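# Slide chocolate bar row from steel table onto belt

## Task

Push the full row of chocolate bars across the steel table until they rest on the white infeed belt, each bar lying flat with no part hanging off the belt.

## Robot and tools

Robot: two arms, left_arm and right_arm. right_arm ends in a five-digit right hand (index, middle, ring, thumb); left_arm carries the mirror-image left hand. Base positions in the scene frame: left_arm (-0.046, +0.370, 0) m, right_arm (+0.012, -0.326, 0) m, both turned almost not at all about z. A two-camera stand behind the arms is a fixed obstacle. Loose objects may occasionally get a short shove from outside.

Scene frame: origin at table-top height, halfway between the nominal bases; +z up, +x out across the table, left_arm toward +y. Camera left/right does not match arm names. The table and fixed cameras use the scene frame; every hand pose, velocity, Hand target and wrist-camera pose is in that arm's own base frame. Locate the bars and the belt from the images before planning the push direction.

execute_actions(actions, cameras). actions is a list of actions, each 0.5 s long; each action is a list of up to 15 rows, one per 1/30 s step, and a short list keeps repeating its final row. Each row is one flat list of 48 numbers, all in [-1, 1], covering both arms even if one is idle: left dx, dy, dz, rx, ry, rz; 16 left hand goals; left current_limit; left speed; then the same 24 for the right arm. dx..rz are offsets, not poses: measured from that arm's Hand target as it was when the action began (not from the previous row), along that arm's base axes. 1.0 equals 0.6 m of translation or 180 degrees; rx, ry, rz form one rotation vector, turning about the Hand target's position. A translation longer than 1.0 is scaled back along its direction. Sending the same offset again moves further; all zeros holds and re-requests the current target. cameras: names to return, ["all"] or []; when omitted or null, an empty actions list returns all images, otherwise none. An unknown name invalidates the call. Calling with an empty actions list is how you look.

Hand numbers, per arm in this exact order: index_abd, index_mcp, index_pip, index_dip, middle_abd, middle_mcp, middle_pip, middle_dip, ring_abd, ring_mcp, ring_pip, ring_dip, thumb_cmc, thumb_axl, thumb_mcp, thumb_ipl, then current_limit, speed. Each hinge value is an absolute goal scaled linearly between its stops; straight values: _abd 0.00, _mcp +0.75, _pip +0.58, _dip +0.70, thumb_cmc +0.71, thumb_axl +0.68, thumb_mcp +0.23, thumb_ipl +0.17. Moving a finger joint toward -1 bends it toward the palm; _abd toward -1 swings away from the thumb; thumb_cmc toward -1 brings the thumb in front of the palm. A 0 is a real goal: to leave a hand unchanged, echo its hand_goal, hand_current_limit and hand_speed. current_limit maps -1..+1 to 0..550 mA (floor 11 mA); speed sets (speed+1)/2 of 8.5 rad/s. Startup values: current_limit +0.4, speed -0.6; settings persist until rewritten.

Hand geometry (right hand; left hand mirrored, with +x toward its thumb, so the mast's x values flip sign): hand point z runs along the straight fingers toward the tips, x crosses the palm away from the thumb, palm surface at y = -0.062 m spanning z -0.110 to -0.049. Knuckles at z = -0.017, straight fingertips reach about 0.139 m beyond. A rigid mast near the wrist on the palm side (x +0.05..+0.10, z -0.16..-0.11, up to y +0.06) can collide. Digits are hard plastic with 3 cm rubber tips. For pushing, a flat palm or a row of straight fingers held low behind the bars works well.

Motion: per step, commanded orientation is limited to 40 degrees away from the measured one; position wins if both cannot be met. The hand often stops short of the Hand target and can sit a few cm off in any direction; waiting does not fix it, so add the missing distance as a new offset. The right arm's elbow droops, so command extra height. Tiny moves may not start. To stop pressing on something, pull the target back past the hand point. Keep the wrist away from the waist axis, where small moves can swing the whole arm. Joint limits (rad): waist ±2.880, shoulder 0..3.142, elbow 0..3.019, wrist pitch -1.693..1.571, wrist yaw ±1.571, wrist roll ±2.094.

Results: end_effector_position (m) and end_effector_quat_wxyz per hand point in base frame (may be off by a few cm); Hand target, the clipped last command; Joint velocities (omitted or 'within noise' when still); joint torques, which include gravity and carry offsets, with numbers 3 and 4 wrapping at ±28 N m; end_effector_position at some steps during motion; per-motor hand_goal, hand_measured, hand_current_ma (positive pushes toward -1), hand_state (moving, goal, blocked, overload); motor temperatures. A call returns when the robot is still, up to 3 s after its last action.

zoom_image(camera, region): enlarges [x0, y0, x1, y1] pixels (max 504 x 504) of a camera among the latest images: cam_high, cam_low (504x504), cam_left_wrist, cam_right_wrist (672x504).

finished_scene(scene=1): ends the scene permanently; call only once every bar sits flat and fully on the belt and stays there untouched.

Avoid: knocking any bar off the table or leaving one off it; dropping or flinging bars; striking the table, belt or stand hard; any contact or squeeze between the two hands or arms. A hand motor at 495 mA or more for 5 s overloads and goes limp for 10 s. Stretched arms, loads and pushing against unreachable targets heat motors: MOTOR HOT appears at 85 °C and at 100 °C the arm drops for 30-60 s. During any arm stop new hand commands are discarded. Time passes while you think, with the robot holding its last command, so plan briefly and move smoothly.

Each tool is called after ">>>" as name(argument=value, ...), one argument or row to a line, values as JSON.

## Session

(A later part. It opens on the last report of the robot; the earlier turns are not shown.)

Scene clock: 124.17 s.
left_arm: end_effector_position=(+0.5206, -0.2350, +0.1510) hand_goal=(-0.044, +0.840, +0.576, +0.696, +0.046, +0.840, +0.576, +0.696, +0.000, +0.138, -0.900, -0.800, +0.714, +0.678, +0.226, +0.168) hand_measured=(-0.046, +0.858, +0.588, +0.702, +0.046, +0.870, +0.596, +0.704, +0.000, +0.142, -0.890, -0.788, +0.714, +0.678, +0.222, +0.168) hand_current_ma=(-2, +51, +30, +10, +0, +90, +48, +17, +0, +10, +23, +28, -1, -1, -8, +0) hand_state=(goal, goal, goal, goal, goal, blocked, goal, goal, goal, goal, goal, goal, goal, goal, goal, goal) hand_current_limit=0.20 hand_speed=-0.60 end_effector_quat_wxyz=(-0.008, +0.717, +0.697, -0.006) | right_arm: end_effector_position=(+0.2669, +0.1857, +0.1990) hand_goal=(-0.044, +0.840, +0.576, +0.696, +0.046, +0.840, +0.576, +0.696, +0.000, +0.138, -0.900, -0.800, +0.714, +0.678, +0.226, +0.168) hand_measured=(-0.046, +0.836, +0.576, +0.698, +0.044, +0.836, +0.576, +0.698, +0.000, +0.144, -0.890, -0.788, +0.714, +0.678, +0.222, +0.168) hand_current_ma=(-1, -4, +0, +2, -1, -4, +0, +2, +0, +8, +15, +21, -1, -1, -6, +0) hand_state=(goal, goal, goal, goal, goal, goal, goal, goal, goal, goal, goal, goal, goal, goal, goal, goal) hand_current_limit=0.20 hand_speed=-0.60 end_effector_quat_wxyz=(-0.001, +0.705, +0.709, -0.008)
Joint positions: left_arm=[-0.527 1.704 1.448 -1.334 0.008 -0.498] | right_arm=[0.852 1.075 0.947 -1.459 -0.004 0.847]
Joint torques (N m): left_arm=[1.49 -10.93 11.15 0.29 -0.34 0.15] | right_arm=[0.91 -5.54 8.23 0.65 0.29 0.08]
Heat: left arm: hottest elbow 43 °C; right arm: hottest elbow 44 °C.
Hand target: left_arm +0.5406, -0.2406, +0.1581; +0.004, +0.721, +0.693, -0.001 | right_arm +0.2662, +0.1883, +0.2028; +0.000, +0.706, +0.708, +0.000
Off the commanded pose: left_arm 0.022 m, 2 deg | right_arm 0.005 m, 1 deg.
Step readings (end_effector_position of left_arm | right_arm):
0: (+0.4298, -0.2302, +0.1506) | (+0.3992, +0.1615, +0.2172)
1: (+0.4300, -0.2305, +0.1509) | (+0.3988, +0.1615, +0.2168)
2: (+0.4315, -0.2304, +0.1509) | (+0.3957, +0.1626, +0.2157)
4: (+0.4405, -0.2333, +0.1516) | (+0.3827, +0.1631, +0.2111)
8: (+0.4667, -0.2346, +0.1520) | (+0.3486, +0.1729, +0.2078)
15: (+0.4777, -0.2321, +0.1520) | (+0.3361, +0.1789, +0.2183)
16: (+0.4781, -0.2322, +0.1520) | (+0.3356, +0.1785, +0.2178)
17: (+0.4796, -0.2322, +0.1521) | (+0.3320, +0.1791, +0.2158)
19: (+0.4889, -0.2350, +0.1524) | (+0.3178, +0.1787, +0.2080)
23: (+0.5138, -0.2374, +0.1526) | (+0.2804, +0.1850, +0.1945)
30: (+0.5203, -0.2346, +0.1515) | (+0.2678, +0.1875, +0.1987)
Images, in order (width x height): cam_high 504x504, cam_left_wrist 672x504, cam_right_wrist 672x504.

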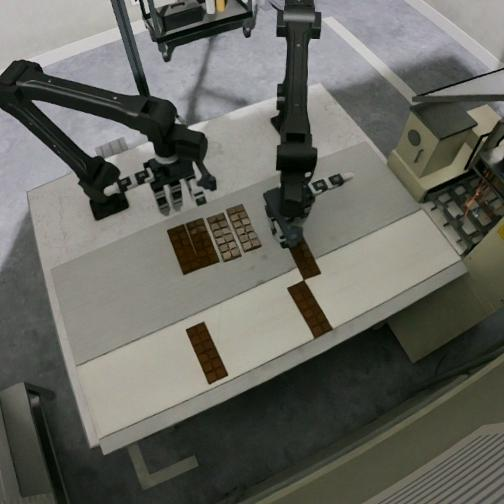

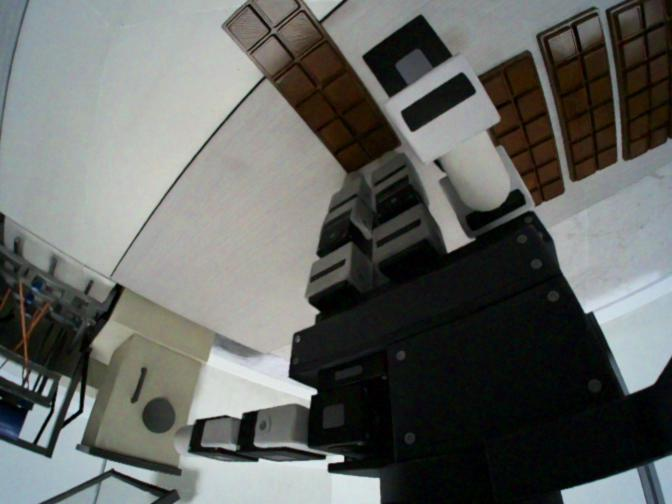

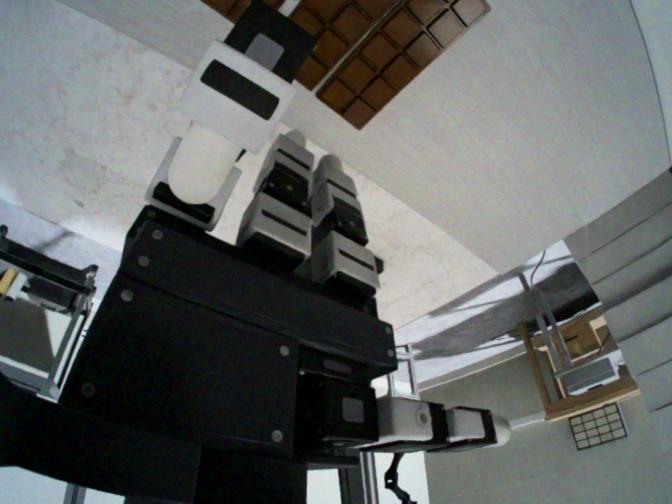

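>>> zoom_image(
  camera="cam_high",
  region=[260, 220, 360, 350],
)

Scaled by 3.877 from the camera's 504x504 image, which has a finer 720x720 frame.

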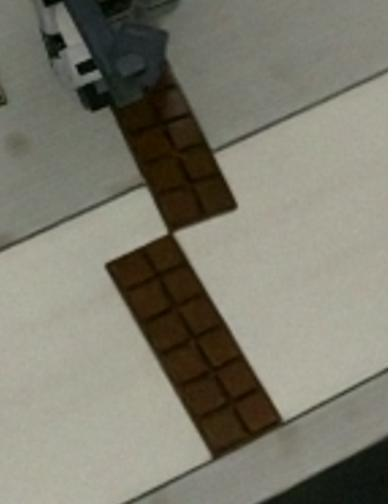

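>>> execute_actions(
  actions=[
    [[-0.01,0,0.07,0,0,0,-0.045,0.84,0.576,0.696,0.045,0.84,0.576,0.696,0,0.137,-0.9,-0.8,0.714,0.678,0.226,0.168,0.2,-0.6,0,0,-0.06,0,0,0,-0.045,0.84,0.576,0.696,0.045,0.84,0.576,0.696,0,0.137,-0.9,-0.8,0.714,0.678,0.226,0.168,0.2,-0.6]],
    [[0.12,0,0,0,0,0,-0.045,0.84,0.576,0.696,0.045,0.84,0.576,0.696,0,0.137,-0.9,-0.8,0.714,0.678,0.226,0.168,0.2,-0.6,0.0,0,-0.012,0,0,0,-0.045,0.84,0.576,0.696,0.045,0.84,0.576,0.696,0,0.137,-0.9,-0.8,0.714,0.678,0.226,0.168,0.2,-0.6]],
  ],
  cameras=["cam_high","cam_left_wrist","cam_right_wrist"],
)

>>> zoom_image(
  camera="cam_left_wrist",
  region=[200, 60, 500, 280],
)

>>> zoom_image(
  camera="cam_right_wrist",
  region=[200, 0, 480, 240],
)

>>> zoom_image(
  camera="cam_high",
  region=[130, 180, 370, 350],
)

Scene clock: 132.53 s.
left_arm: end_effector_position=(+0.5958, -0.2304, +0.1846) hand_goal=(-0.044, +0.840, +0.576, +0.696, +0.046, +0.840, +0.576, +0.696, +0.000, +0.138, -0.900, -0.800, +0.714, +0.678, +0.226, +0.168) hand_measured=(-0.046, +0.838, +0.578, +0.698, +0.046, +0.838, +0.578, +0.698, +0.000, +0.144, -0.890, -0.788, +0.714, +0.678, +0.222, +0.168) hand_current_ma=(-2, -2, +3, +5, +0, -2, +3, +4, +0, +10, +23, +28, +0, -1, -8, +0) hand_state=(goal, goal, goal, goal, goal, goal, goal, goal, goal, goal, goal, goal, goal, goal, goal, goal) hand_current_limit=0.20 hand_speed=-0.60 end_effector_quat_wxyz=(-0.009, +0.714, +0.700, -0.004) | right_arm: end_effector_position=(+0.2657, +0.1842, +0.1607) hand_goal=(-0.044, +0.840, +0.576, +0.696, +0.046, +0.840, +0.576, +0.696, +0.000, +0.138, -0.900, -0.800, +0.714, +0.678, +0.226, +0.168) hand_measured=(-0.046, +0.836, +0.576, +0.698, +0.044, +0.836, +0.576, +0.698, +0.000, +0.144, -0.890, -0.788, +0.714, +0.678, +0.222, +0.168) hand_current_ma=(-1, -4, +0, +2, -1, -4, +0, +2, +0, +8, +15, +21, -1, -1, -6, +0) hand_state=(goal, goal, goal, goal, goal, goal, goal, goal, goal, goal, goal, goal, goal, goal, goal, goal) hand_current_limit=0.20 hand_speed=-0.60 end_effector_quat_wxyz=(-0.001, +0.706, +0.708, -0.003)
Joint positions: left_arm=[-0.456 1.858 1.751 -1.484 0.002 -0.437] | right_arm=[0.853 1.083 0.85 -1.344 -0.003 0.849]
Joint torques (N m): left_arm=[0.44 -14.15 11.41 -0.31 -0.09 0.11] | right_arm=[1.03 -4.25 7.88 0.94 0.3 0.09]
Heat: left arm: hottest elbow 43 °C; right arm: hottest elbow 43 °C.
Hand target: left_arm +0.6066, -0.2406, +0.2002; +0.004, +0.721, +0.693, -0.001 | right_arm +0.2662, +0.1883, +0.1596; +0.000, +0.706, +0.708, +0.000
Off the commanded pose: left_arm 0.022 m, 2 deg | right_arm 0.004 m, 0 deg.
Step readings (end_effector_position of left_arm | right_arm):
0: (+0.5206, -0.2350, +0.1510) | (+0.2669, +0.1856, +0.1990)
1: (+0.5206, -0.2350, +0.1512) | (+0.2668, +0.1855, +0.1987)
2: (+0.5201, -0.2347, +0.1522) | (+0.2670, +0.1857, +0.1970)
4: (+0.5191, -0.2336, +0.1561) | (+0.2675, +0.1864, +0.1894)
8: (+0.5216, -0.2349, +0.1690) | (+0.2636, +0.1819, +0.1706)
15: (+0.5225, -0.2354, +0.1752) | (+0.2647, +0.1832, +0.1658)
16: (+0.5226, -0.2355, +0.1758) | (+0.2649, +0.1834, +0.1658)
17: (+0.5242, -0.2351, +0.1768) | (+0.2650, +0.1836, +0.1657)
19: (+0.5374, -0.2386, +0.1839) | (+0.2658, +0.1845, +0.1651)
23: (+0.5768, -0.2399, +0.1959) | (+0.2656, +0.1843, +0.1621)
30: (+0.5946, -0.2291, +0.1851) | (+0.2656, +0.1842, +0.1607)
Images, in order (width x height): cam_high 504x504, cam_left_wrist 672x504, cam_right_wrist 672x504.

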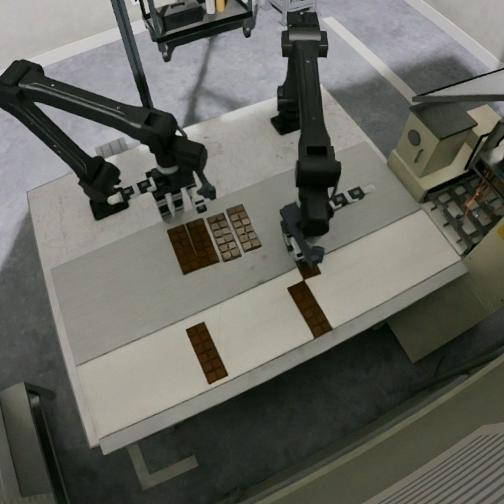

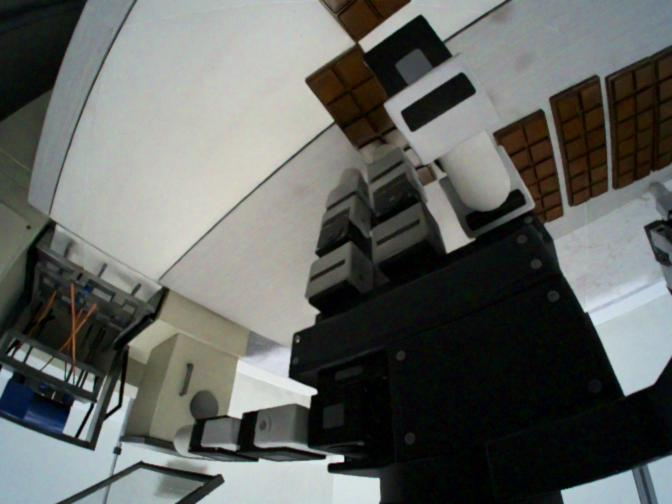

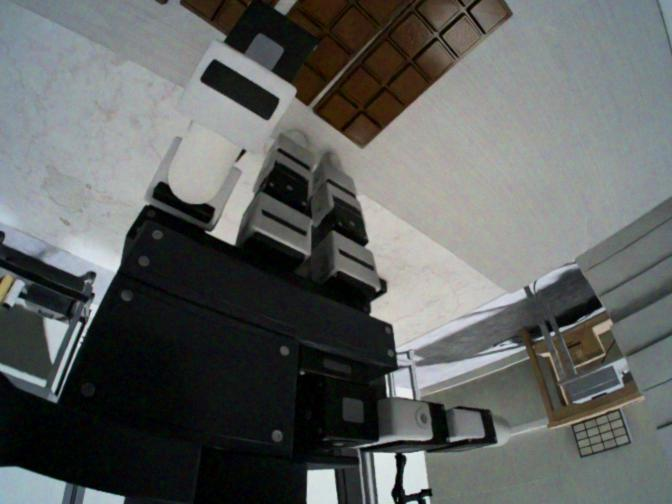

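Scaled by 1.680 from the camera's 672x504 image, which has a finer 960x720 frame.

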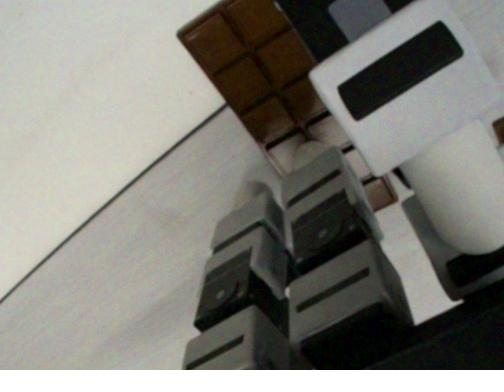

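Scaled by 1.800 from the camera's 672x504 image, which has a finer 960x720 frame.

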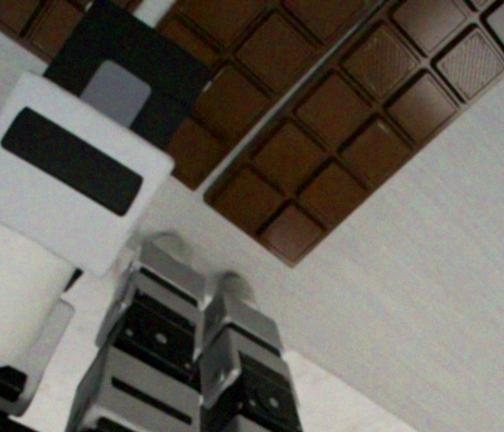

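Scaled by 2.100 from the camera's 504x504 image, which has a finer 720x720 frame.

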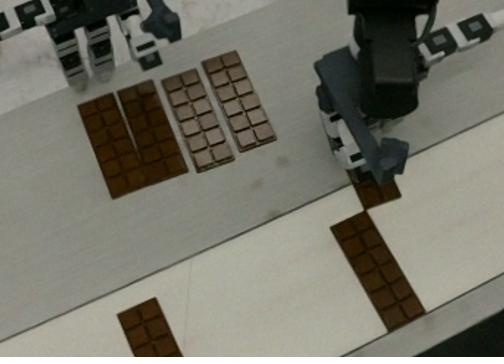

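>>> execute_actions(
  actions=[
    [[0,0,-0.085,0,0,0,-0.045,0.84,0.576,0.696,0.045,0.84,0.576,0.696,0,0.137,-0.9,-0.8,0.714,0.678,0.226,0.168,0.2,-0.6,0.07,0,0.018,0,0,0,-0.045,0.84,0.576,0.696,0.045,0.84,0.576,0.696,0,0.137,-0.9,-0.8,0.714,0.678,0.226,0.168,0.2,-0.6]],
  ],
  cameras=["cam_high","cam_left_wrist","cam_right_wrist"],
)

>>> zoom_image(
  camera="cam_left_wrist",
  region=[200, 60, 500, 280],
)

>>> zoom_image(
  camera="cam_right_wrist",
  region=[200, 0, 480, 240],
)

>>> zoom_image(
  camera="cam_high",
  region=[260, 200, 360, 350],
)

Scene clock: 134.53 s.
left_arm: end_effector_position=(+0.6043, -0.2348, +0.1607) hand_goal=(-0.044, +0.840, +0.576, +0.696, +0.046, +0.840, +0.576, +0.696, +0.000, +0.138, -0.900, -0.800, +0.714, +0.678, +0.226, +0.168) hand_measured=(-0.046, +0.838, +0.578, +0.698, +0.050, +0.844, +0.580, +0.698, +0.000, +0.144, -0.890, -0.788, +0.714, +0.678, +0.222, +0.168) hand_current_ma=(-2, -2, +3, +5, +5, +8, +6, +4, +0, +12, +23, +28, +0, -1, -9, +0) hand_state=(goal, goal, goal, goal, goal, goal, goal, goal, goal, goal, goal, goal, goal, goal, goal, goal) hand_current_limit=0.20 hand_speed=-0.60 end_effector_quat_wxyz=(+0.007, +0.714, +0.700, +0.001) | right_arm: end_effector_position=(+0.2913, +0.1783, +0.1540) hand_goal=(-0.044, +0.840, +0.576, +0.696, +0.046, +0.840, +0.576, +0.696, +0.000, +0.138, -0.900, -0.800, +0.714, +0.678, +0.226, +0.168) hand_measured=(-0.042, +0.848, +0.582, +0.698, +0.038, +0.870, +0.600, +0.708, +0.000, +0.144, -0.890, -0.788, +0.714, +0.678, +0.222, +0.168) hand_current_ma=(+1, +14, +8, +2, -9, +74, +47, +19, +0, +9, +15, +21, +0, -1, -6, +0) hand_state=(goal, goal, goal, goal, goal, blocked, blocked, goal, goal, goal, goal, goal, goal, goal, goal, goal) hand_current_limit=0.20 hand_speed=-0.60 end_effector_quat_wxyz=(-0.004, +0.707, +0.707, -0.020)
Joint positions: left_arm=[-0.456 1.87 1.7 -1.386 0.003 -0.436] | right_arm=[0.77 1.15 0.884 -1.344 -0.007 0.771]
Joint torques (N m): left_arm=[0.44 -14.21 7.66 0.73 -0.09 0.11] | right_arm=[-0.67 -4.54 11.52 0.53 0.5 -0.18]
Heat: left arm: hottest elbow 43 °C; right arm: hottest elbow 43 °C.
Hand target: left_arm +0.6066, -0.2406, +0.1491; +0.004, +0.721, +0.693, -0.001 | right_arm +0.3082, +0.1883, +0.1703; +0.000, +0.706, +0.708, +0.000
Off the commanded pose: left_arm 0.013 m, 1 deg | right_arm 0.026 m, 2 deg.
Step readings (end_effector_position of left_arm | right_arm):
0: (+0.5958, -0.2305, +0.1846) | (+0.2657, +0.1842, +0.1607)
1: (+0.5959, -0.2305, +0.1846) | (+0.2657, +0.1842, +0.1606)
2: (+0.5967, -0.2309, +0.1848) | (+0.2663, +0.1838, +0.1600)
4: (+0.6013, -0.2331, +0.1835) | (+0.2702, +0.1809, +0.1564)
8: (+0.6038, -0.2344, +0.1707) | (+0.2858, +0.1766, +0.1550)
15: (+0.6042, -0.2347, +0.1606) | (+0.2911, +0.1776, +0.1540)
Images, in order (width x height): cam_high 504x504, cam_left_wrist 672x504, cam_right_wrist 672x504.

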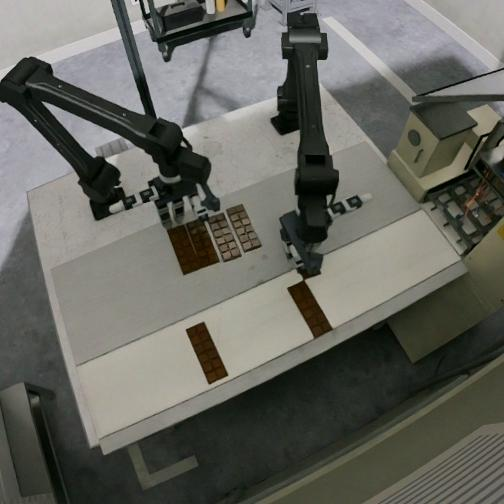

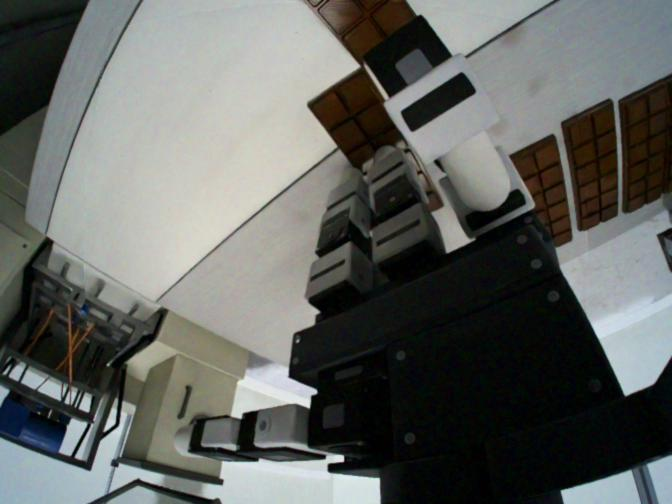

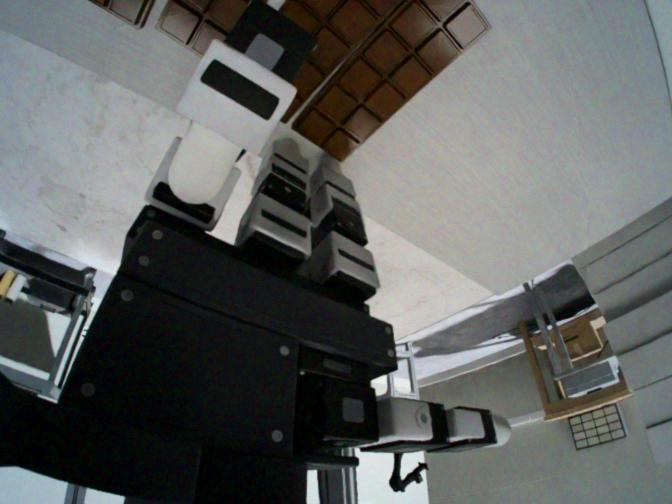

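Scaled by 1.680 from the camera's 672x504 image, which has a finer 960x720 frame.

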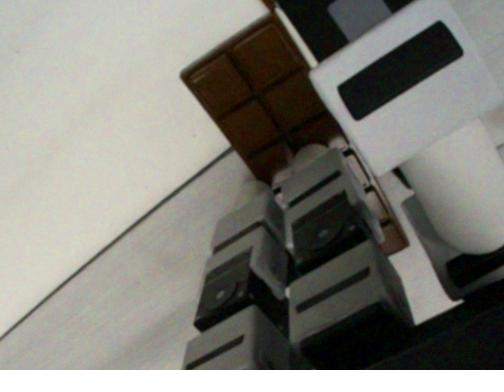

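Scaled by 1.800 from the camera's 672x504 image, which has a finer 960x720 frame.

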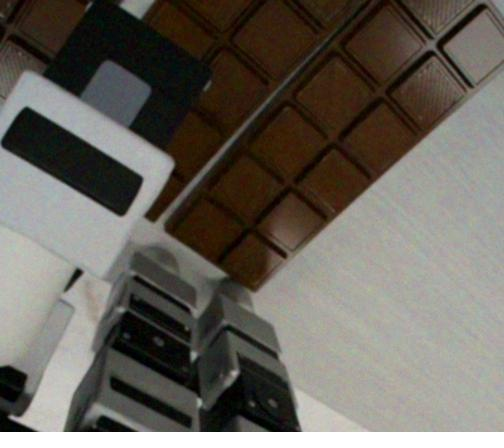

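Scaled by 3.360 from the camera's 504x504 image, which has a finer 720x720 frame.

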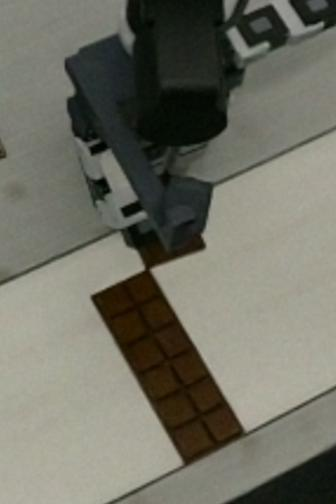

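>>> execute_actions(
  actions=[
    [[0,-0.03,0.04,0,0,0,-0.045,0.84,0.576,0.696,0.045,0.84,0.576,0.696,0,0.137,-0.9,-0.8,0.714,0.678,0.226,0.168,0.2,-0.6,0.05,0.004,0.014,0,0,0,-0.045,0.84,0.576,0.696,0.045,0.84,0.576,0.696,0,0.137,-0.9,-0.8,0.714,0.678,0.226,0.168,0.2,-0.6]],
    [[0,0,-0.06,0,0,0,-0.045,0.84,0.576,0.696,0.045,0.84,0.576,0.696,0,0.137,-0.9,-0.8,0.714,0.678,0.226,0.168,0.2,-0.6,0.04,0,0.003,0,0,0,-0.045,0.84,0.576,0.696,0.045,0.84,0.576,0.696,0,0.137,-0.9,-0.8,0.714,0.678,0.226,0.168,0.2,-0.6]],
  ],
  cameras=["cam_high","cam_left_wrist","cam_right_wrist"],
)

>>> zoom_image(
  camera="cam_left_wrist",
  region=[200, 60, 500, 280],
)

>>> zoom_image(
  camera="cam_right_wrist",
  region=[200, 0, 480, 240],
)

>>> zoom_image(
  camera="cam_high",
  region=[130, 180, 370, 350],
)

Scene clock: 137.57 s.
left_arm: end_effector_position=(+0.6048, -0.2554, +0.1606) hand_goal=(-0.044, +0.840, +0.576, +0.696, +0.046, +0.840, +0.576, +0.696, +0.000, +0.138, -0.900, -0.800, +0.714, +0.678, +0.226, +0.168) hand_measured=(-0.046, +0.848, +0.582, +0.698, +0.058, +0.862, +0.592, +0.704, +0.000, +0.144, -0.890, -0.788, +0.714, +0.678, +0.222, +0.168) hand_current_ma=(-2, +19, +12, +5, +22, +65, +36, +14, +0, +12, +23, +28, +0, -1, -9, +0) hand_state=(goal, goal, goal, goal, goal, blocked, goal, goal, goal, goal, goal, goal, goal, goal, goal, goal) hand_current_limit=0.20 hand_speed=-0.60 end_effector_quat_wxyz=(+0.011, +0.724, +0.690, +0.002) | right_arm: end_effector_position=(+0.3450, +0.1810, +0.1605) hand_goal=(-0.044, +0.840, +0.576, +0.696, +0.046, +0.840, +0.576, +0.696, +0.000, +0.138, -0.900, -0.800, +0.714, +0.678, +0.226, +0.168) hand_measured=(-0.042, +0.844, +0.580, +0.698, +0.044, +0.842, +0.578, +0.700, +0.000, +0.144, -0.890, -0.788, +0.714, +0.678, +0.222, +0.168) hand_current_ma=(+1, +5, +3, +2, -2, +1, +3, +3, +0, +9, +15, +21, +0, -1, -6, +0) hand_state=(goal, goal, goal, goal, goal, goal, goal, goal, goal, goal, goal, goal, goal, goal, goal, goal) hand_current_limit=0.20 hand_speed=-0.60 end_effector_quat_wxyz=(-0.003, +0.707, +0.707, -0.022)
Joint positions: left_arm=[-0.484 1.887 1.723 -1.383 0.003 -0.436] | right_arm=[0.666 1.267 0.996 -1.344 0 0.666]
Joint torques (N m): left_arm=[0.5 -13.33 6.72 1.36 -0.11 -0.16] | right_arm=[-0.56 -6.77 11.97 0.29 0.22 -0.14]
Heat: left arm: hottest elbow 43 °C; right arm: hottest elbow 43 °C.
Hand target: left_arm +0.6067, -0.2586, +0.1374; +0.005, +0.721, +0.693, +0.000 | right_arm +0.3622, +0.1908, +0.1805; +0.000, +0.706, +0.708, +0.000
Off the commanded pose: left_arm 0.024 m, 1 deg | right_arm 0.028 m, 3 deg.
Step readings (end_effector_position of left_arm | right_arm):
0: (+0.6043, -0.2348, +0.1607) | (+0.2913, +0.1783, +0.1540)
1: (+0.6043, -0.2348, +0.1607) | (+0.2915, +0.1784, +0.1543)
2: (+0.6040, -0.2352, +0.1606) | (+0.2926, +0.1788, +0.1545)
4: (+0.6021, -0.2372, +0.1613) | (+0.2989, +0.1788, +0.1554)
8: (+0.5977, -0.2423, +0.1603) | (+0.3159, +0.1785, +0.1573)
15: (+0.5953, -0.2502, +0.1606) | (+0.3220, +0.1791, +0.1580)
16: (+0.5953, -0.2505, +0.1608) | (+0.3221, +0.1794, +0.1580)
17: (+0.5956, -0.2507, +0.1609) | (+0.3231, +0.1794, +0.1583)
19: (+0.5989, -0.2523, +0.1609) | (+0.3278, +0.1798, +0.1590)
23: (+0.6039, -0.2550, +0.1604) | (+0.3405, +0.1804, +0.1605)
30: (+0.6047, -0.2554, +0.1605) | (+0.3449, +0.1807, +0.1605)
Images, in order (width x height): cam_high 504x504, cam_left_wrist 672x504, cam_right_wrist 672x504.

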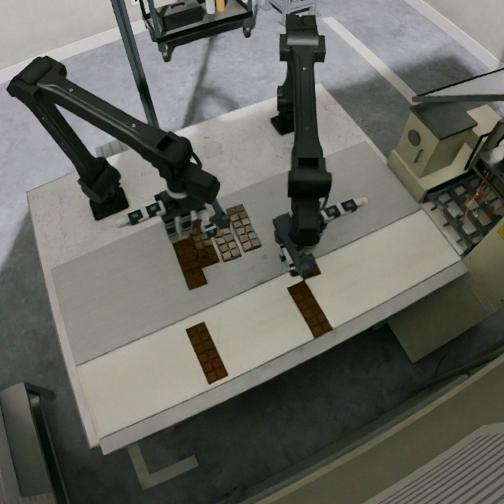

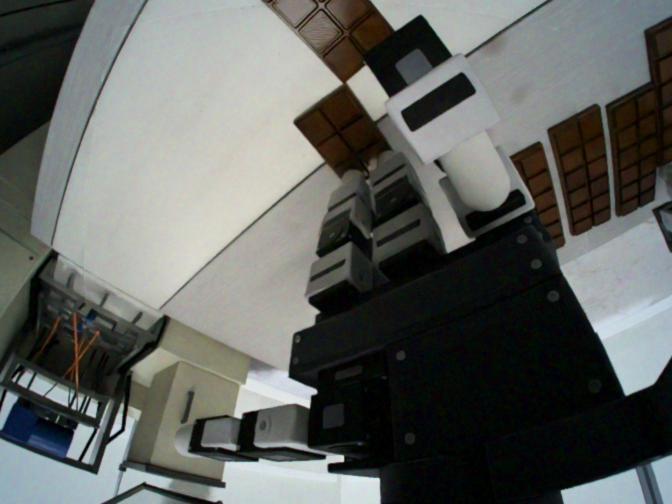

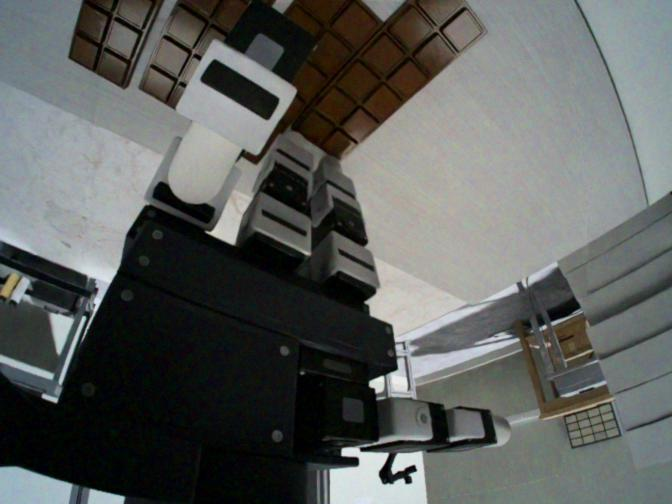

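Scaled by 1.680 from the camera's 672x504 image, which has a finer 960x720 frame.

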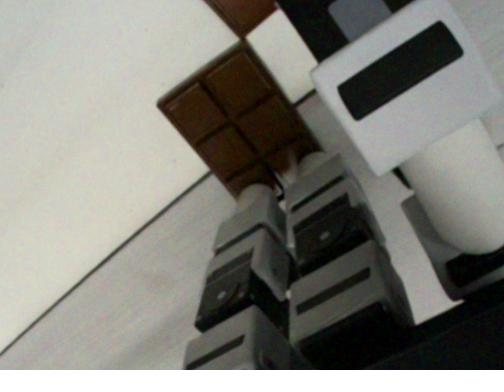

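Scaled by 1.800 from the camera's 672x504 image, which has a finer 960x720 frame.

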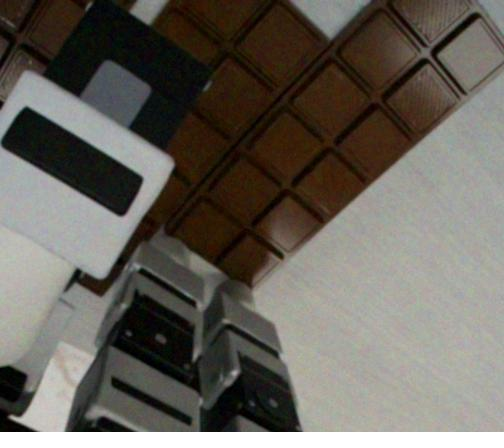

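Scaled by 2.100 from the camera's 504x504 image, which has a finer 720x720 frame.

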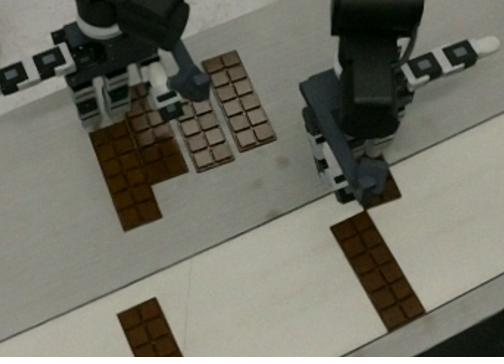

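>>> execute_actions(
  actions=[
    [[0,0.09,0,0,0,0,-0.045,0.84,0.576,0.696,0.045,0.84,0.576,0.696,0,0.137,-0.9,-0.8,0.714,0.678,0.226,0.168,0.2,-0.6,0.075,0,0.003,0,0,0,-0.045,0.84,0.576,0.696,0.045,0.84,0.576,0.696,0,0.137,-0.9,-0.8,0.714,0.678,0.226,0.168,0.2,-0.6]],
  ],
  cameras=["cam_high","cam_left_wrist","cam_right_wrist"],
)

>>> zoom_image(
  camera="cam_left_wrist",
  region=[200, 60, 500, 280],
)

>>> zoom_image(
  camera="cam_high",
  region=[130, 180, 370, 350],
)

>>> zoom_image(
  camera="cam_right_wrist",
  region=[200, 0, 480, 240],
)

Scene clock: 139.07 s.
left_arm: end_effector_position=(+0.6064, -0.2140, +0.1613) hand_goal=(-0.044, +0.840, +0.576, +0.696, +0.046, +0.840, +0.576, +0.696, +0.000, +0.138, -0.900, -0.800, +0.714, +0.678, +0.226, +0.168) hand_measured=(-0.074, +0.848, +0.582, +0.698, +0.036, +0.850, +0.584, +0.702, +0.000, +0.144, -0.890, -0.788, +0.714, +0.678, +0.222, +0.168) hand_current_ma=(-69, +19, +12, +4, -19, +21, +17, +11, +0, +12, +23, +28, +0, -1, -9, +0) hand_state=(blocked, goal, goal, goal, goal, goal, goal, goal, goal, goal, goal, goal, goal, goal, goal, goal) hand_current_limit=0.20 hand_speed=-0.60 end_effector_quat_wxyz=(+0.022, +0.719, +0.695, +0.001) | right_arm: end_effector_position=(+0.3892, +0.1805, +0.1636) hand_goal=(-0.044, +0.840, +0.576, +0.696, +0.046, +0.840, +0.576, +0.696, +0.000, +0.138, -0.900, -0.800, +0.714, +0.678, +0.226, +0.168) hand_measured=(-0.042, +0.844, +0.580, +0.698, +0.044, +0.844, +0.580, +0.700, +0.000, +0.144, -0.890, -0.788, +0.714, +0.678, +0.222, +0.168) hand_current_ma=(+1, +6, +5, +2, -1, +5, +4, +3, +0, +9, +15, +21, +0, -1, -6, +0) hand_state=(goal, goal, goal, goal, goal, goal, goal, goal, goal, goal, goal, goal, goal, goal, goal, goal) hand_current_limit=0.20 hand_speed=-0.60 end_effector_quat_wxyz=(-0.003, +0.708, +0.706, -0.022)
Joint positions: left_arm=[-0.417 1.832 1.642 -1.338 0.014 -0.384] | right_arm=[0.592 1.36 1.09 -1.345 0.002 0.595]
Joint torques (N m): left_arm=[1.73 -13.04 6.02 0.76 -0.5 0.15] | right_arm=[-0.09 -8.35 11.99 0.4 0.14 -0.11]
Heat: left arm: hottest elbow 43 °C; right arm: hottest elbow 43 °C.
Hand target: left_arm +0.6066, -0.2045, +0.1371; +0.004, +0.721, +0.693, +0.000 | right_arm +0.4072, +0.1907, +0.1824; +0.000, +0.706, +0.708, +0.000
Off the commanded pose: left_arm 0.026 m, 2 deg | right_arm 0.028 m, 3 deg.
Step readings (end_effector_position of left_arm | right_arm):
0: (+0.6048, -0.2554, +0.1606) | (+0.3450, +0.1810, +0.1605)
1: (+0.6045, -0.2552, +0.1599) | (+0.3452, +0.1810, +0.1605)
2: (+0.6047, -0.2534, +0.1596) | (+0.3471, +0.1804, +0.1609)
4: (+0.6032, -0.2499, +0.1608) | (+0.3557, +0.1811, +0.1619)
8: (+0.6015, -0.2332, +0.1617) | (+0.3797, +0.1799, +0.1633)
15: (+0.6062, -0.2134, +0.1613) | (+0.3891, +0.1800, +0.1636)
Images, in order (width x height): cam_high 504x504, cam_left_wrist 672x504, cam_right_wrist 672x504.

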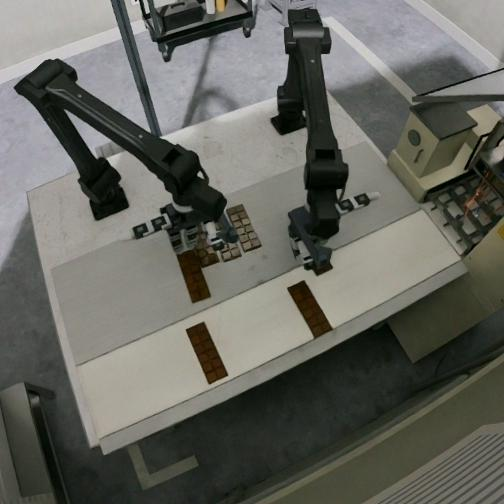

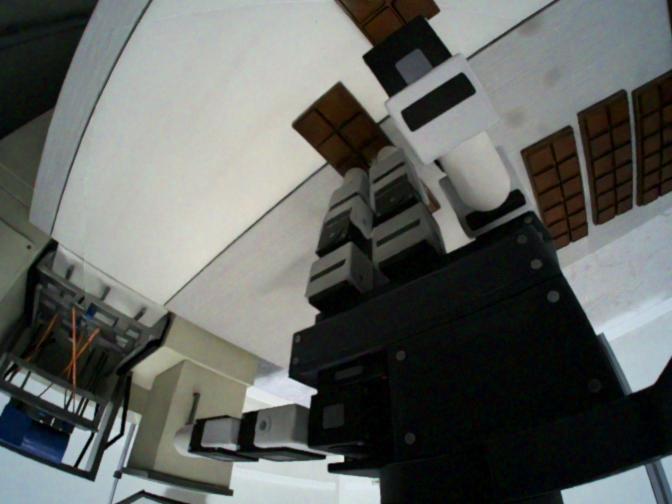

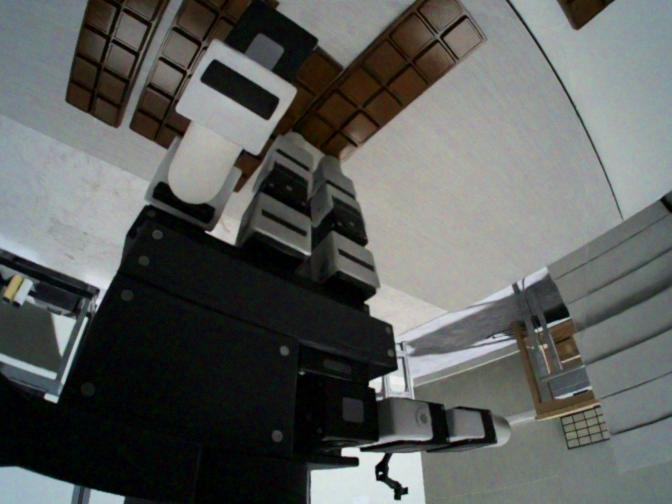

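Scaled by 1.680 from the camera's 672x504 image, which has a finer 960x720 frame.

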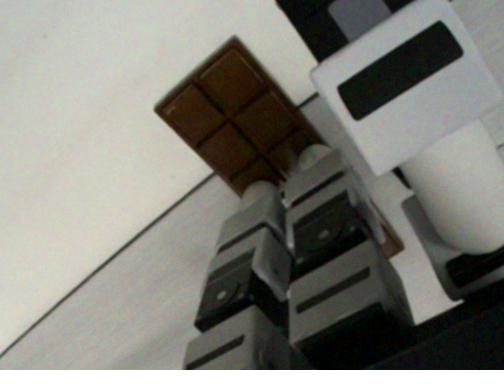

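Scaled by 2.100 from the camera's 504x504 image, which has a finer 720x720 frame.

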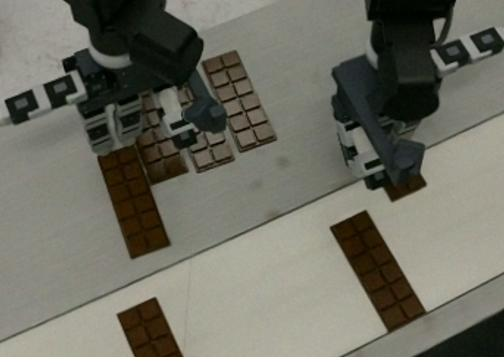

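Scaled by 1.800 from the camera's 672x504 image, which has a finer 960x720 frame.

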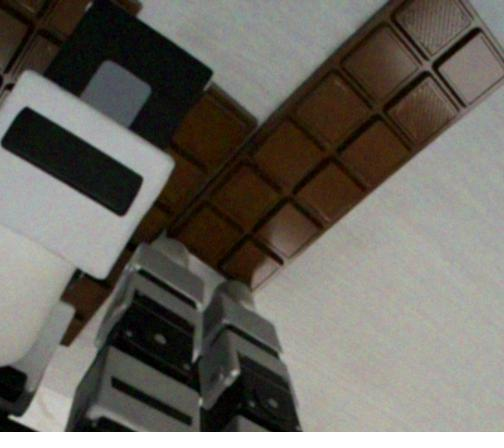

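>>> execute_actions(
  actions=[
    [[0,0.03,0,0,0,0,-0.045,0.84,0.576,0.696,0.045,0.84,0.576,0.696,0,0.137,-0.9,-0.8,0.714,0.678,0.226,0.168,0.2,-0.6,0.075,0,0.002,0,0,0,-0.045,0.84,0.576,0.696,0.045,0.84,0.576,0.696,0,0.137,-0.9,-0.8,0.714,0.678,0.226,0.168,0.2,-0.6]],
    [[0,0,0.09,0,0,0,-0.045,0.84,0.576,0.696,0.045,0.84,0.576,0.696,0,0.137,-0.9,-0.8,0.714,0.678,0.226,0.168,0.2,-0.6,0.075,0,0.002,0,0,0,-0.045,0.84,0.576,0.696,0.045,0.84,0.576,0.696,0,0.137,-0.9,-0.8,0.714,0.678,0.226,0.168,0.2,-0.6]],
  ],
  cameras=["cam_high","cam_left_wrist","cam_right_wrist"],
)

>>> zoom_image(
  camera="cam_high",
  region=[130, 200, 370, 390],
)

>>> zoom_image(
  camera="cam_right_wrist",
  region=[200, 0, 480, 240],
)

Scene clock: 141.43 s.
left_arm: end_effector_position=(+0.5928, -0.1836, +0.1675) hand_goal=(-0.044, +0.840, +0.576, +0.696, +0.046, +0.840, +0.576, +0.696, +0.000, +0.138, -0.900, -0.800, +0.714, +0.678, +0.226, +0.168) hand_measured=(-0.046, +0.840, +0.578, +0.698, +0.042, +0.834, +0.574, +0.696, +0.000, +0.144, -0.890, -0.788, +0.714, +0.678, +0.222, +0.168) hand_current_ma=(-4, -1, +3, +3, -5, -12, -3, +0, +0, +12, +23, +28, +0, -1, -9, +0) hand_state=(goal, goal, goal, goal, goal, goal, goal, goal, goal, goal, goal, goal, goal, goal, goal, goal) hand_current_limit=0.20 hand_speed=-0.60 end_effector_quat_wxyz=(-0.015, +0.717, +0.697, -0.009) | right_arm: end_effector_position=(+0.4798, +0.1854, +0.1674) hand_goal=(-0.044, +0.840, +0.576, +0.696, +0.046, +0.840, +0.576, +0.696, +0.000, +0.138, -0.900, -0.800, +0.714, +0.678, +0.226, +0.168) hand_measured=(-0.044, +0.860, +0.594, +0.706, +0.046, +0.838, +0.578, +0.698, +0.000, +0.144, -0.890, -0.788, +0.714, +0.678, +0.222, +0.168) hand_current_ma=(+0, +42, +32, +13, +0, -1, +2, +3, +0, +9, +15, +21, +0, -1, -6, +0) hand_state=(goal, goal, goal, goal, goal, goal, goal, goal, goal, goal, goal, goal, goal, goal, goal, goal) hand_current_limit=0.20 hand_speed=-0.60 end_effector_quat_wxyz=(-0.006, +0.708, +0.706, -0.017)
Joint positions: left_arm=[-0.38 1.814 1.645 -1.438 0.005 -0.351] | right_arm=[0.486 1.557 1.311 -1.36 -0.001 0.487]
Joint torques (N m): left_arm=[1.03 -14.45 11.3 -0.38 -0.17 0.12] | right_arm=[-0.44 -11.4 11.96 0.21 0.23 -0.14]
Heat: left arm: hottest elbow 43 °C; right arm: hottest elbow 44 °C.
Hand target: left_arm +0.6066, -0.1866, +0.1911; +0.004, +0.721, +0.693, -0.001 | right_arm +0.4972, +0.1906, +0.1847; +0.000, +0.706, +0.708, +0.000
Off the commanded pose: left_arm 0.028 m, 3 deg | right_arm 0.025 m, 2 deg.
Step readings (end_effector_position of left_arm | right_arm):
0: (+0.6064, -0.2140, +0.1613) | (+0.3892, +0.1805, +0.1636)
1: (+0.6064, -0.2141, +0.1614) | (+0.3894, +0.1805, +0.1636)
2: (+0.6063, -0.2142, +0.1613) | (+0.3915, +0.1804, +0.1639)
4: (+0.6055, -0.2138, +0.1618) | (+0.3999, +0.1822, +0.1651)
8: (+0.6048, -0.2098, +0.1620) | (+0.4249, +0.1828, +0.1659)
15: (+0.6061, -0.2025, +0.1619) | (+0.4344, +0.1828, +0.1667)
16: (+0.6061, -0.2025, +0.1619) | (+0.4345, +0.1830, +0.1667)
17: (+0.6048, -0.2020, +0.1619) | (+0.4365, +0.1827, +0.1671)
19: (+0.6005, -0.1986, +0.1617) | (+0.4453, +0.1846, +0.1680)
23: (+0.5910, -0.1881, +0.1602) | (+0.4716, +0.1859, +0.1681)
30: (+0.5930, -0.1836, +0.1669) | (+0.4796, +0.1849, +0.1674)
Images, in order (width x height): cam_high 504x504, cam_left_wrist 672x504, cam_right_wrist 672x504.

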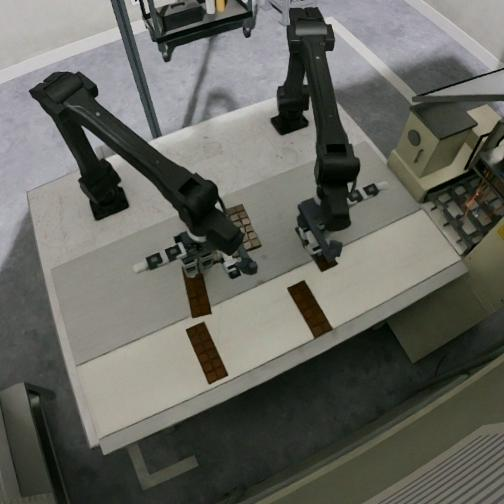

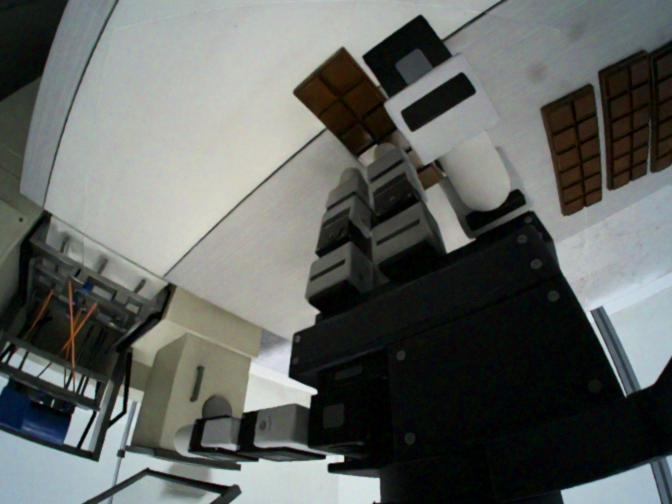

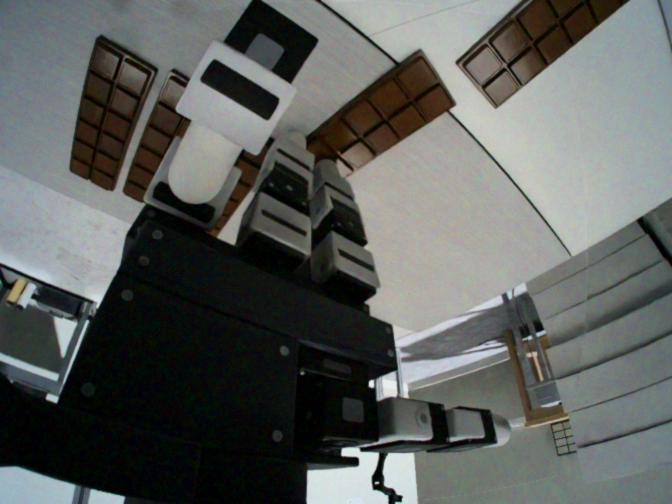

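Scaled by 2.100 from the camera's 504x504 image, which has a finer 720x720 frame.

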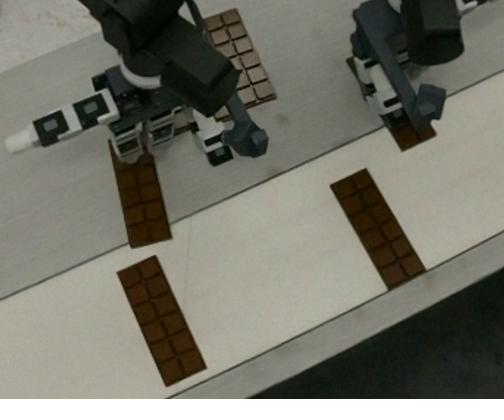

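Scaled by 1.800 from the camera's 672x504 image, which has a finer 960x720 frame.

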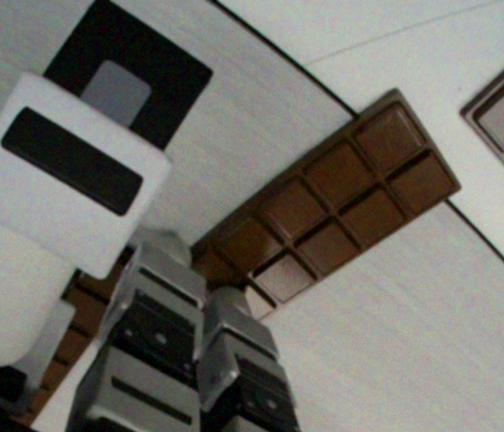

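>>> execute_actions(
  actions=[
    [[-0.06,0,0.035,0,0,0,-0.045,0.84,0.576,0.696,0.045,0.84,0.576,0.696,0,0.137,-0.9,-0.8,0.714,0.678,0.226,0.168,0.2,-0.6,0,-0.023,0.065,0,0,0,-0.045,0.84,0.576,0.696,0.045,0.84,0.576,0.696,0,0.137,-0.9,-0.8,0.714,0.678,0.226,0.168,0.2,-0.6]],
    [[-0.12,0,0,0,0,0,-0.045,0.84,0.576,0.696,0.045,0.84,0.576,0.696,0,0.137,-0.9,-0.8,0.714,0.678,0.226,0.168,0.2,-0.6,0.125,0,0,0,0,0,-0.045,0.84,0.576,0.696,0.045,0.84,0.576,0.696,0,0.137,-0.9,-0.8,0.714,0.678,0.226,0.168,0.2,-0.6]],
  ],
  cameras=["cam_high","cam_left_wrist","cam_right_wrist"],
)

>>> zoom_image(
  camera="cam_high",
  region=[130, 200, 370, 390],
)

>>> zoom_image(
  camera="cam_right_wrist",
  region=[200, 0, 480, 240],
)

>>> zoom_image(
  camera="cam_left_wrist",
  region=[200, 0, 480, 240],
)

Scene clock: 144.57 s.
left_arm: end_effector_position=(+0.4974, -0.1865, +0.2077) hand_goal=(-0.044, +0.840, +0.576, +0.696, +0.046, +0.840, +0.576, +0.696, +0.000, +0.138, -0.900, -0.800, +0.714, +0.678, +0.226, +0.168) hand_measured=(-0.046, +0.838, +0.578, +0.698, +0.042, +0.836, +0.574, +0.696, +0.000, +0.144, -0.890, -0.788, +0.712, +0.678, +0.222, +0.168) hand_current_ma=(-3, -5, +2, +3, -5, -9, -3, +0, +0, +11, +23, +28, -1, -1, -9, +0) hand_state=(goal, goal, goal, goal, goal, goal, goal, goal, goal, goal, goal, goal, goal, goal, goal, goal) hand_current_limit=0.20 hand_speed=-0.60 end_effector_quat_wxyz=(-0.004, +0.726, +0.688, -0.005) | right_arm: end_effector_position=(+0.5596, +0.1699, +0.1994) hand_goal=(-0.044, +0.840, +0.576, +0.696, +0.046, +0.840, +0.576, +0.696, +0.000, +0.138, -0.900, -0.800, +0.714, +0.678, +0.226, +0.168) hand_measured=(-0.044, +0.838, +0.578, +0.698, +0.046, +0.838, +0.578, +0.698, +0.000, +0.144, -0.890, -0.788, +0.714, +0.678, +0.222, +0.168) hand_current_ma=(+0, -2, +1, +2, +0, -2, +1, +3, +0, +9, +15, +21, +0, -1, -6, +0) hand_state=(goal, goal, goal, goal, goal, goal, goal, goal, goal, goal, goal, goal, goal, goal, goal, goal) hand_current_limit=0.20 hand_speed=-0.60 end_effector_quat_wxyz=(-0.007, +0.710, +0.704, -0.020)
Joint positions: left_arm=[-0.458 1.555 1.413 -1.439 0.006 -0.405] | right_arm=[0.388 1.717 1.597 -1.494 0.002 0.397]
Joint torques (N m): left_arm=[0.62 -11.46 7.76 0.57 -0.21 -0.21] | right_arm=[0.26 -15.21 12.18 0.08 0.1 -0.11]
Heat: left arm: hottest elbow 43 °C; right arm: hottest elbow 44 °C.
Hand target: left_arm +0.4986, -0.1868, +0.2122; +0.004, +0.721, +0.693, -0.001 | right_arm +0.5721, +0.1768, +0.2235; +0.000, +0.706, +0.708, +0.000
Off the commanded pose: left_arm 0.005 m, 1 deg | right_arm 0.028 m, 3 deg.
Step readings (end_effector_position of left_arm | right_arm):
0: (+0.5928, -0.1836, +0.1675) | (+0.4798, +0.1854, +0.1674)
1: (+0.5928, -0.1836, +0.1675) | (+0.4798, +0.1854, +0.1675)
2: (+0.5925, -0.1835, +0.1682) | (+0.4794, +0.1846, +0.1684)
4: (+0.5906, -0.1830, +0.1709) | (+0.4780, +0.1819, +0.1720)
8: (+0.5814, -0.1813, +0.1868) | (+0.4813, +0.1770, +0.1845)
15: (+0.5757, -0.1829, +0.2117) | (+0.4841, +0.1735, +0.1950)
16: (+0.5749, -0.1829, +0.2112) | (+0.4844, +0.1735, +0.1953)
17: (+0.5708, -0.1837, +0.2087) | (+0.4863, +0.1727, +0.1963)
19: (+0.5529, -0.1803, +0.1990) | (+0.4998, +0.1741, +0.2016)
23: (+0.5112, -0.1790, +0.1879) | (+0.5408, +0.1750, +0.2108)
30: (+0.4983, -0.1878, +0.2078) | (+0.5585, +0.1690, +0.1974)
Images, in order (width x height): cam_high 504x504, cam_left_wrist 672x504, cam_right_wrist 672x504.

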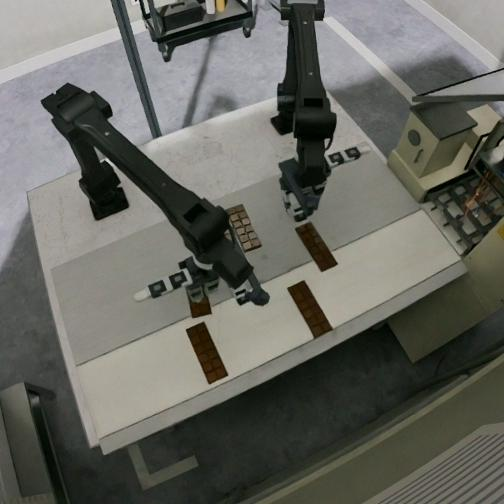

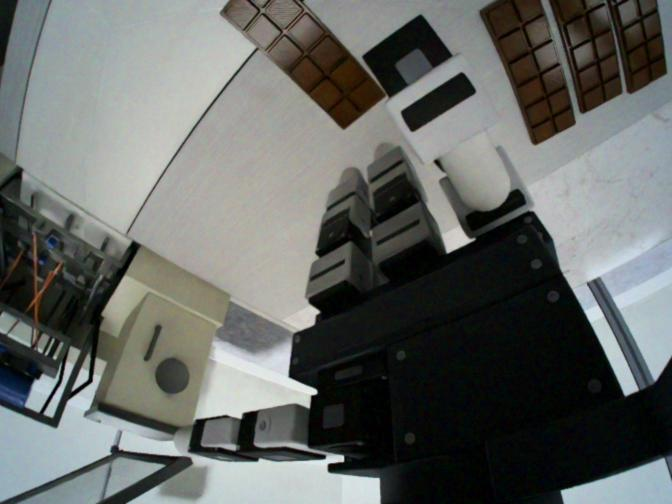

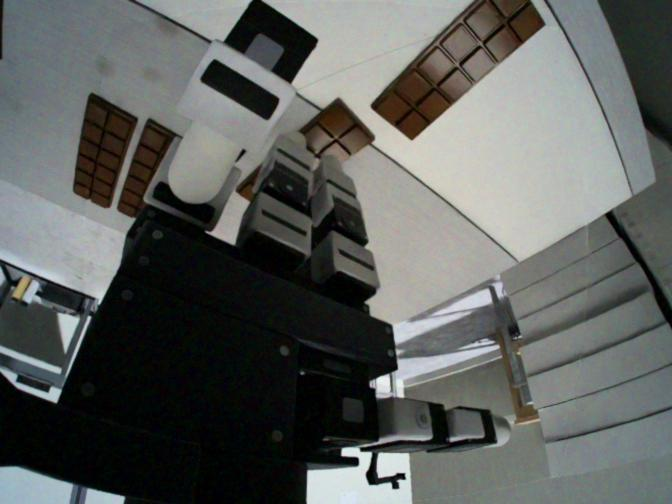

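Scaled by 2.100 from the camera's 504x504 image, which has a finer 720x720 frame.

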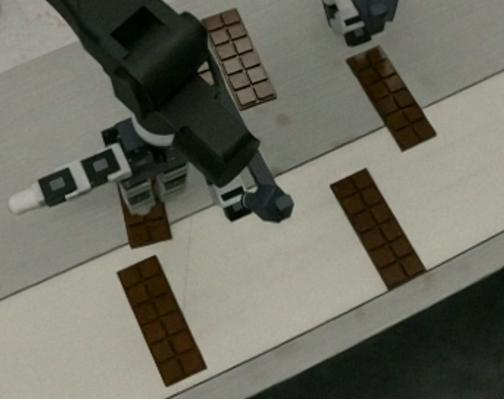

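Scaled by 1.800 from the camera's 672x504 image, which has a finer 960x720 frame.

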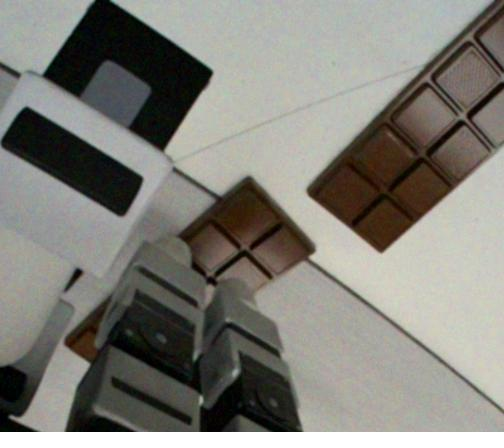

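Scaled by 1.800 from the camera's 672x504 image, which has a finer 960x720 frame.

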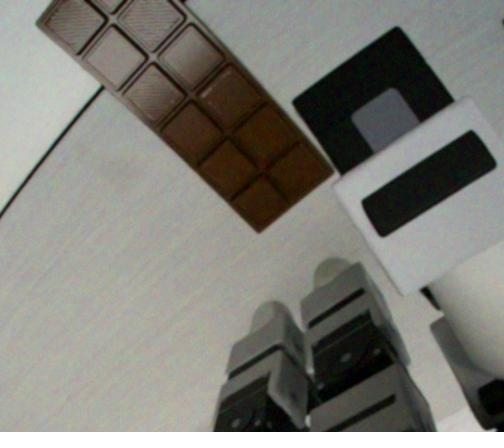

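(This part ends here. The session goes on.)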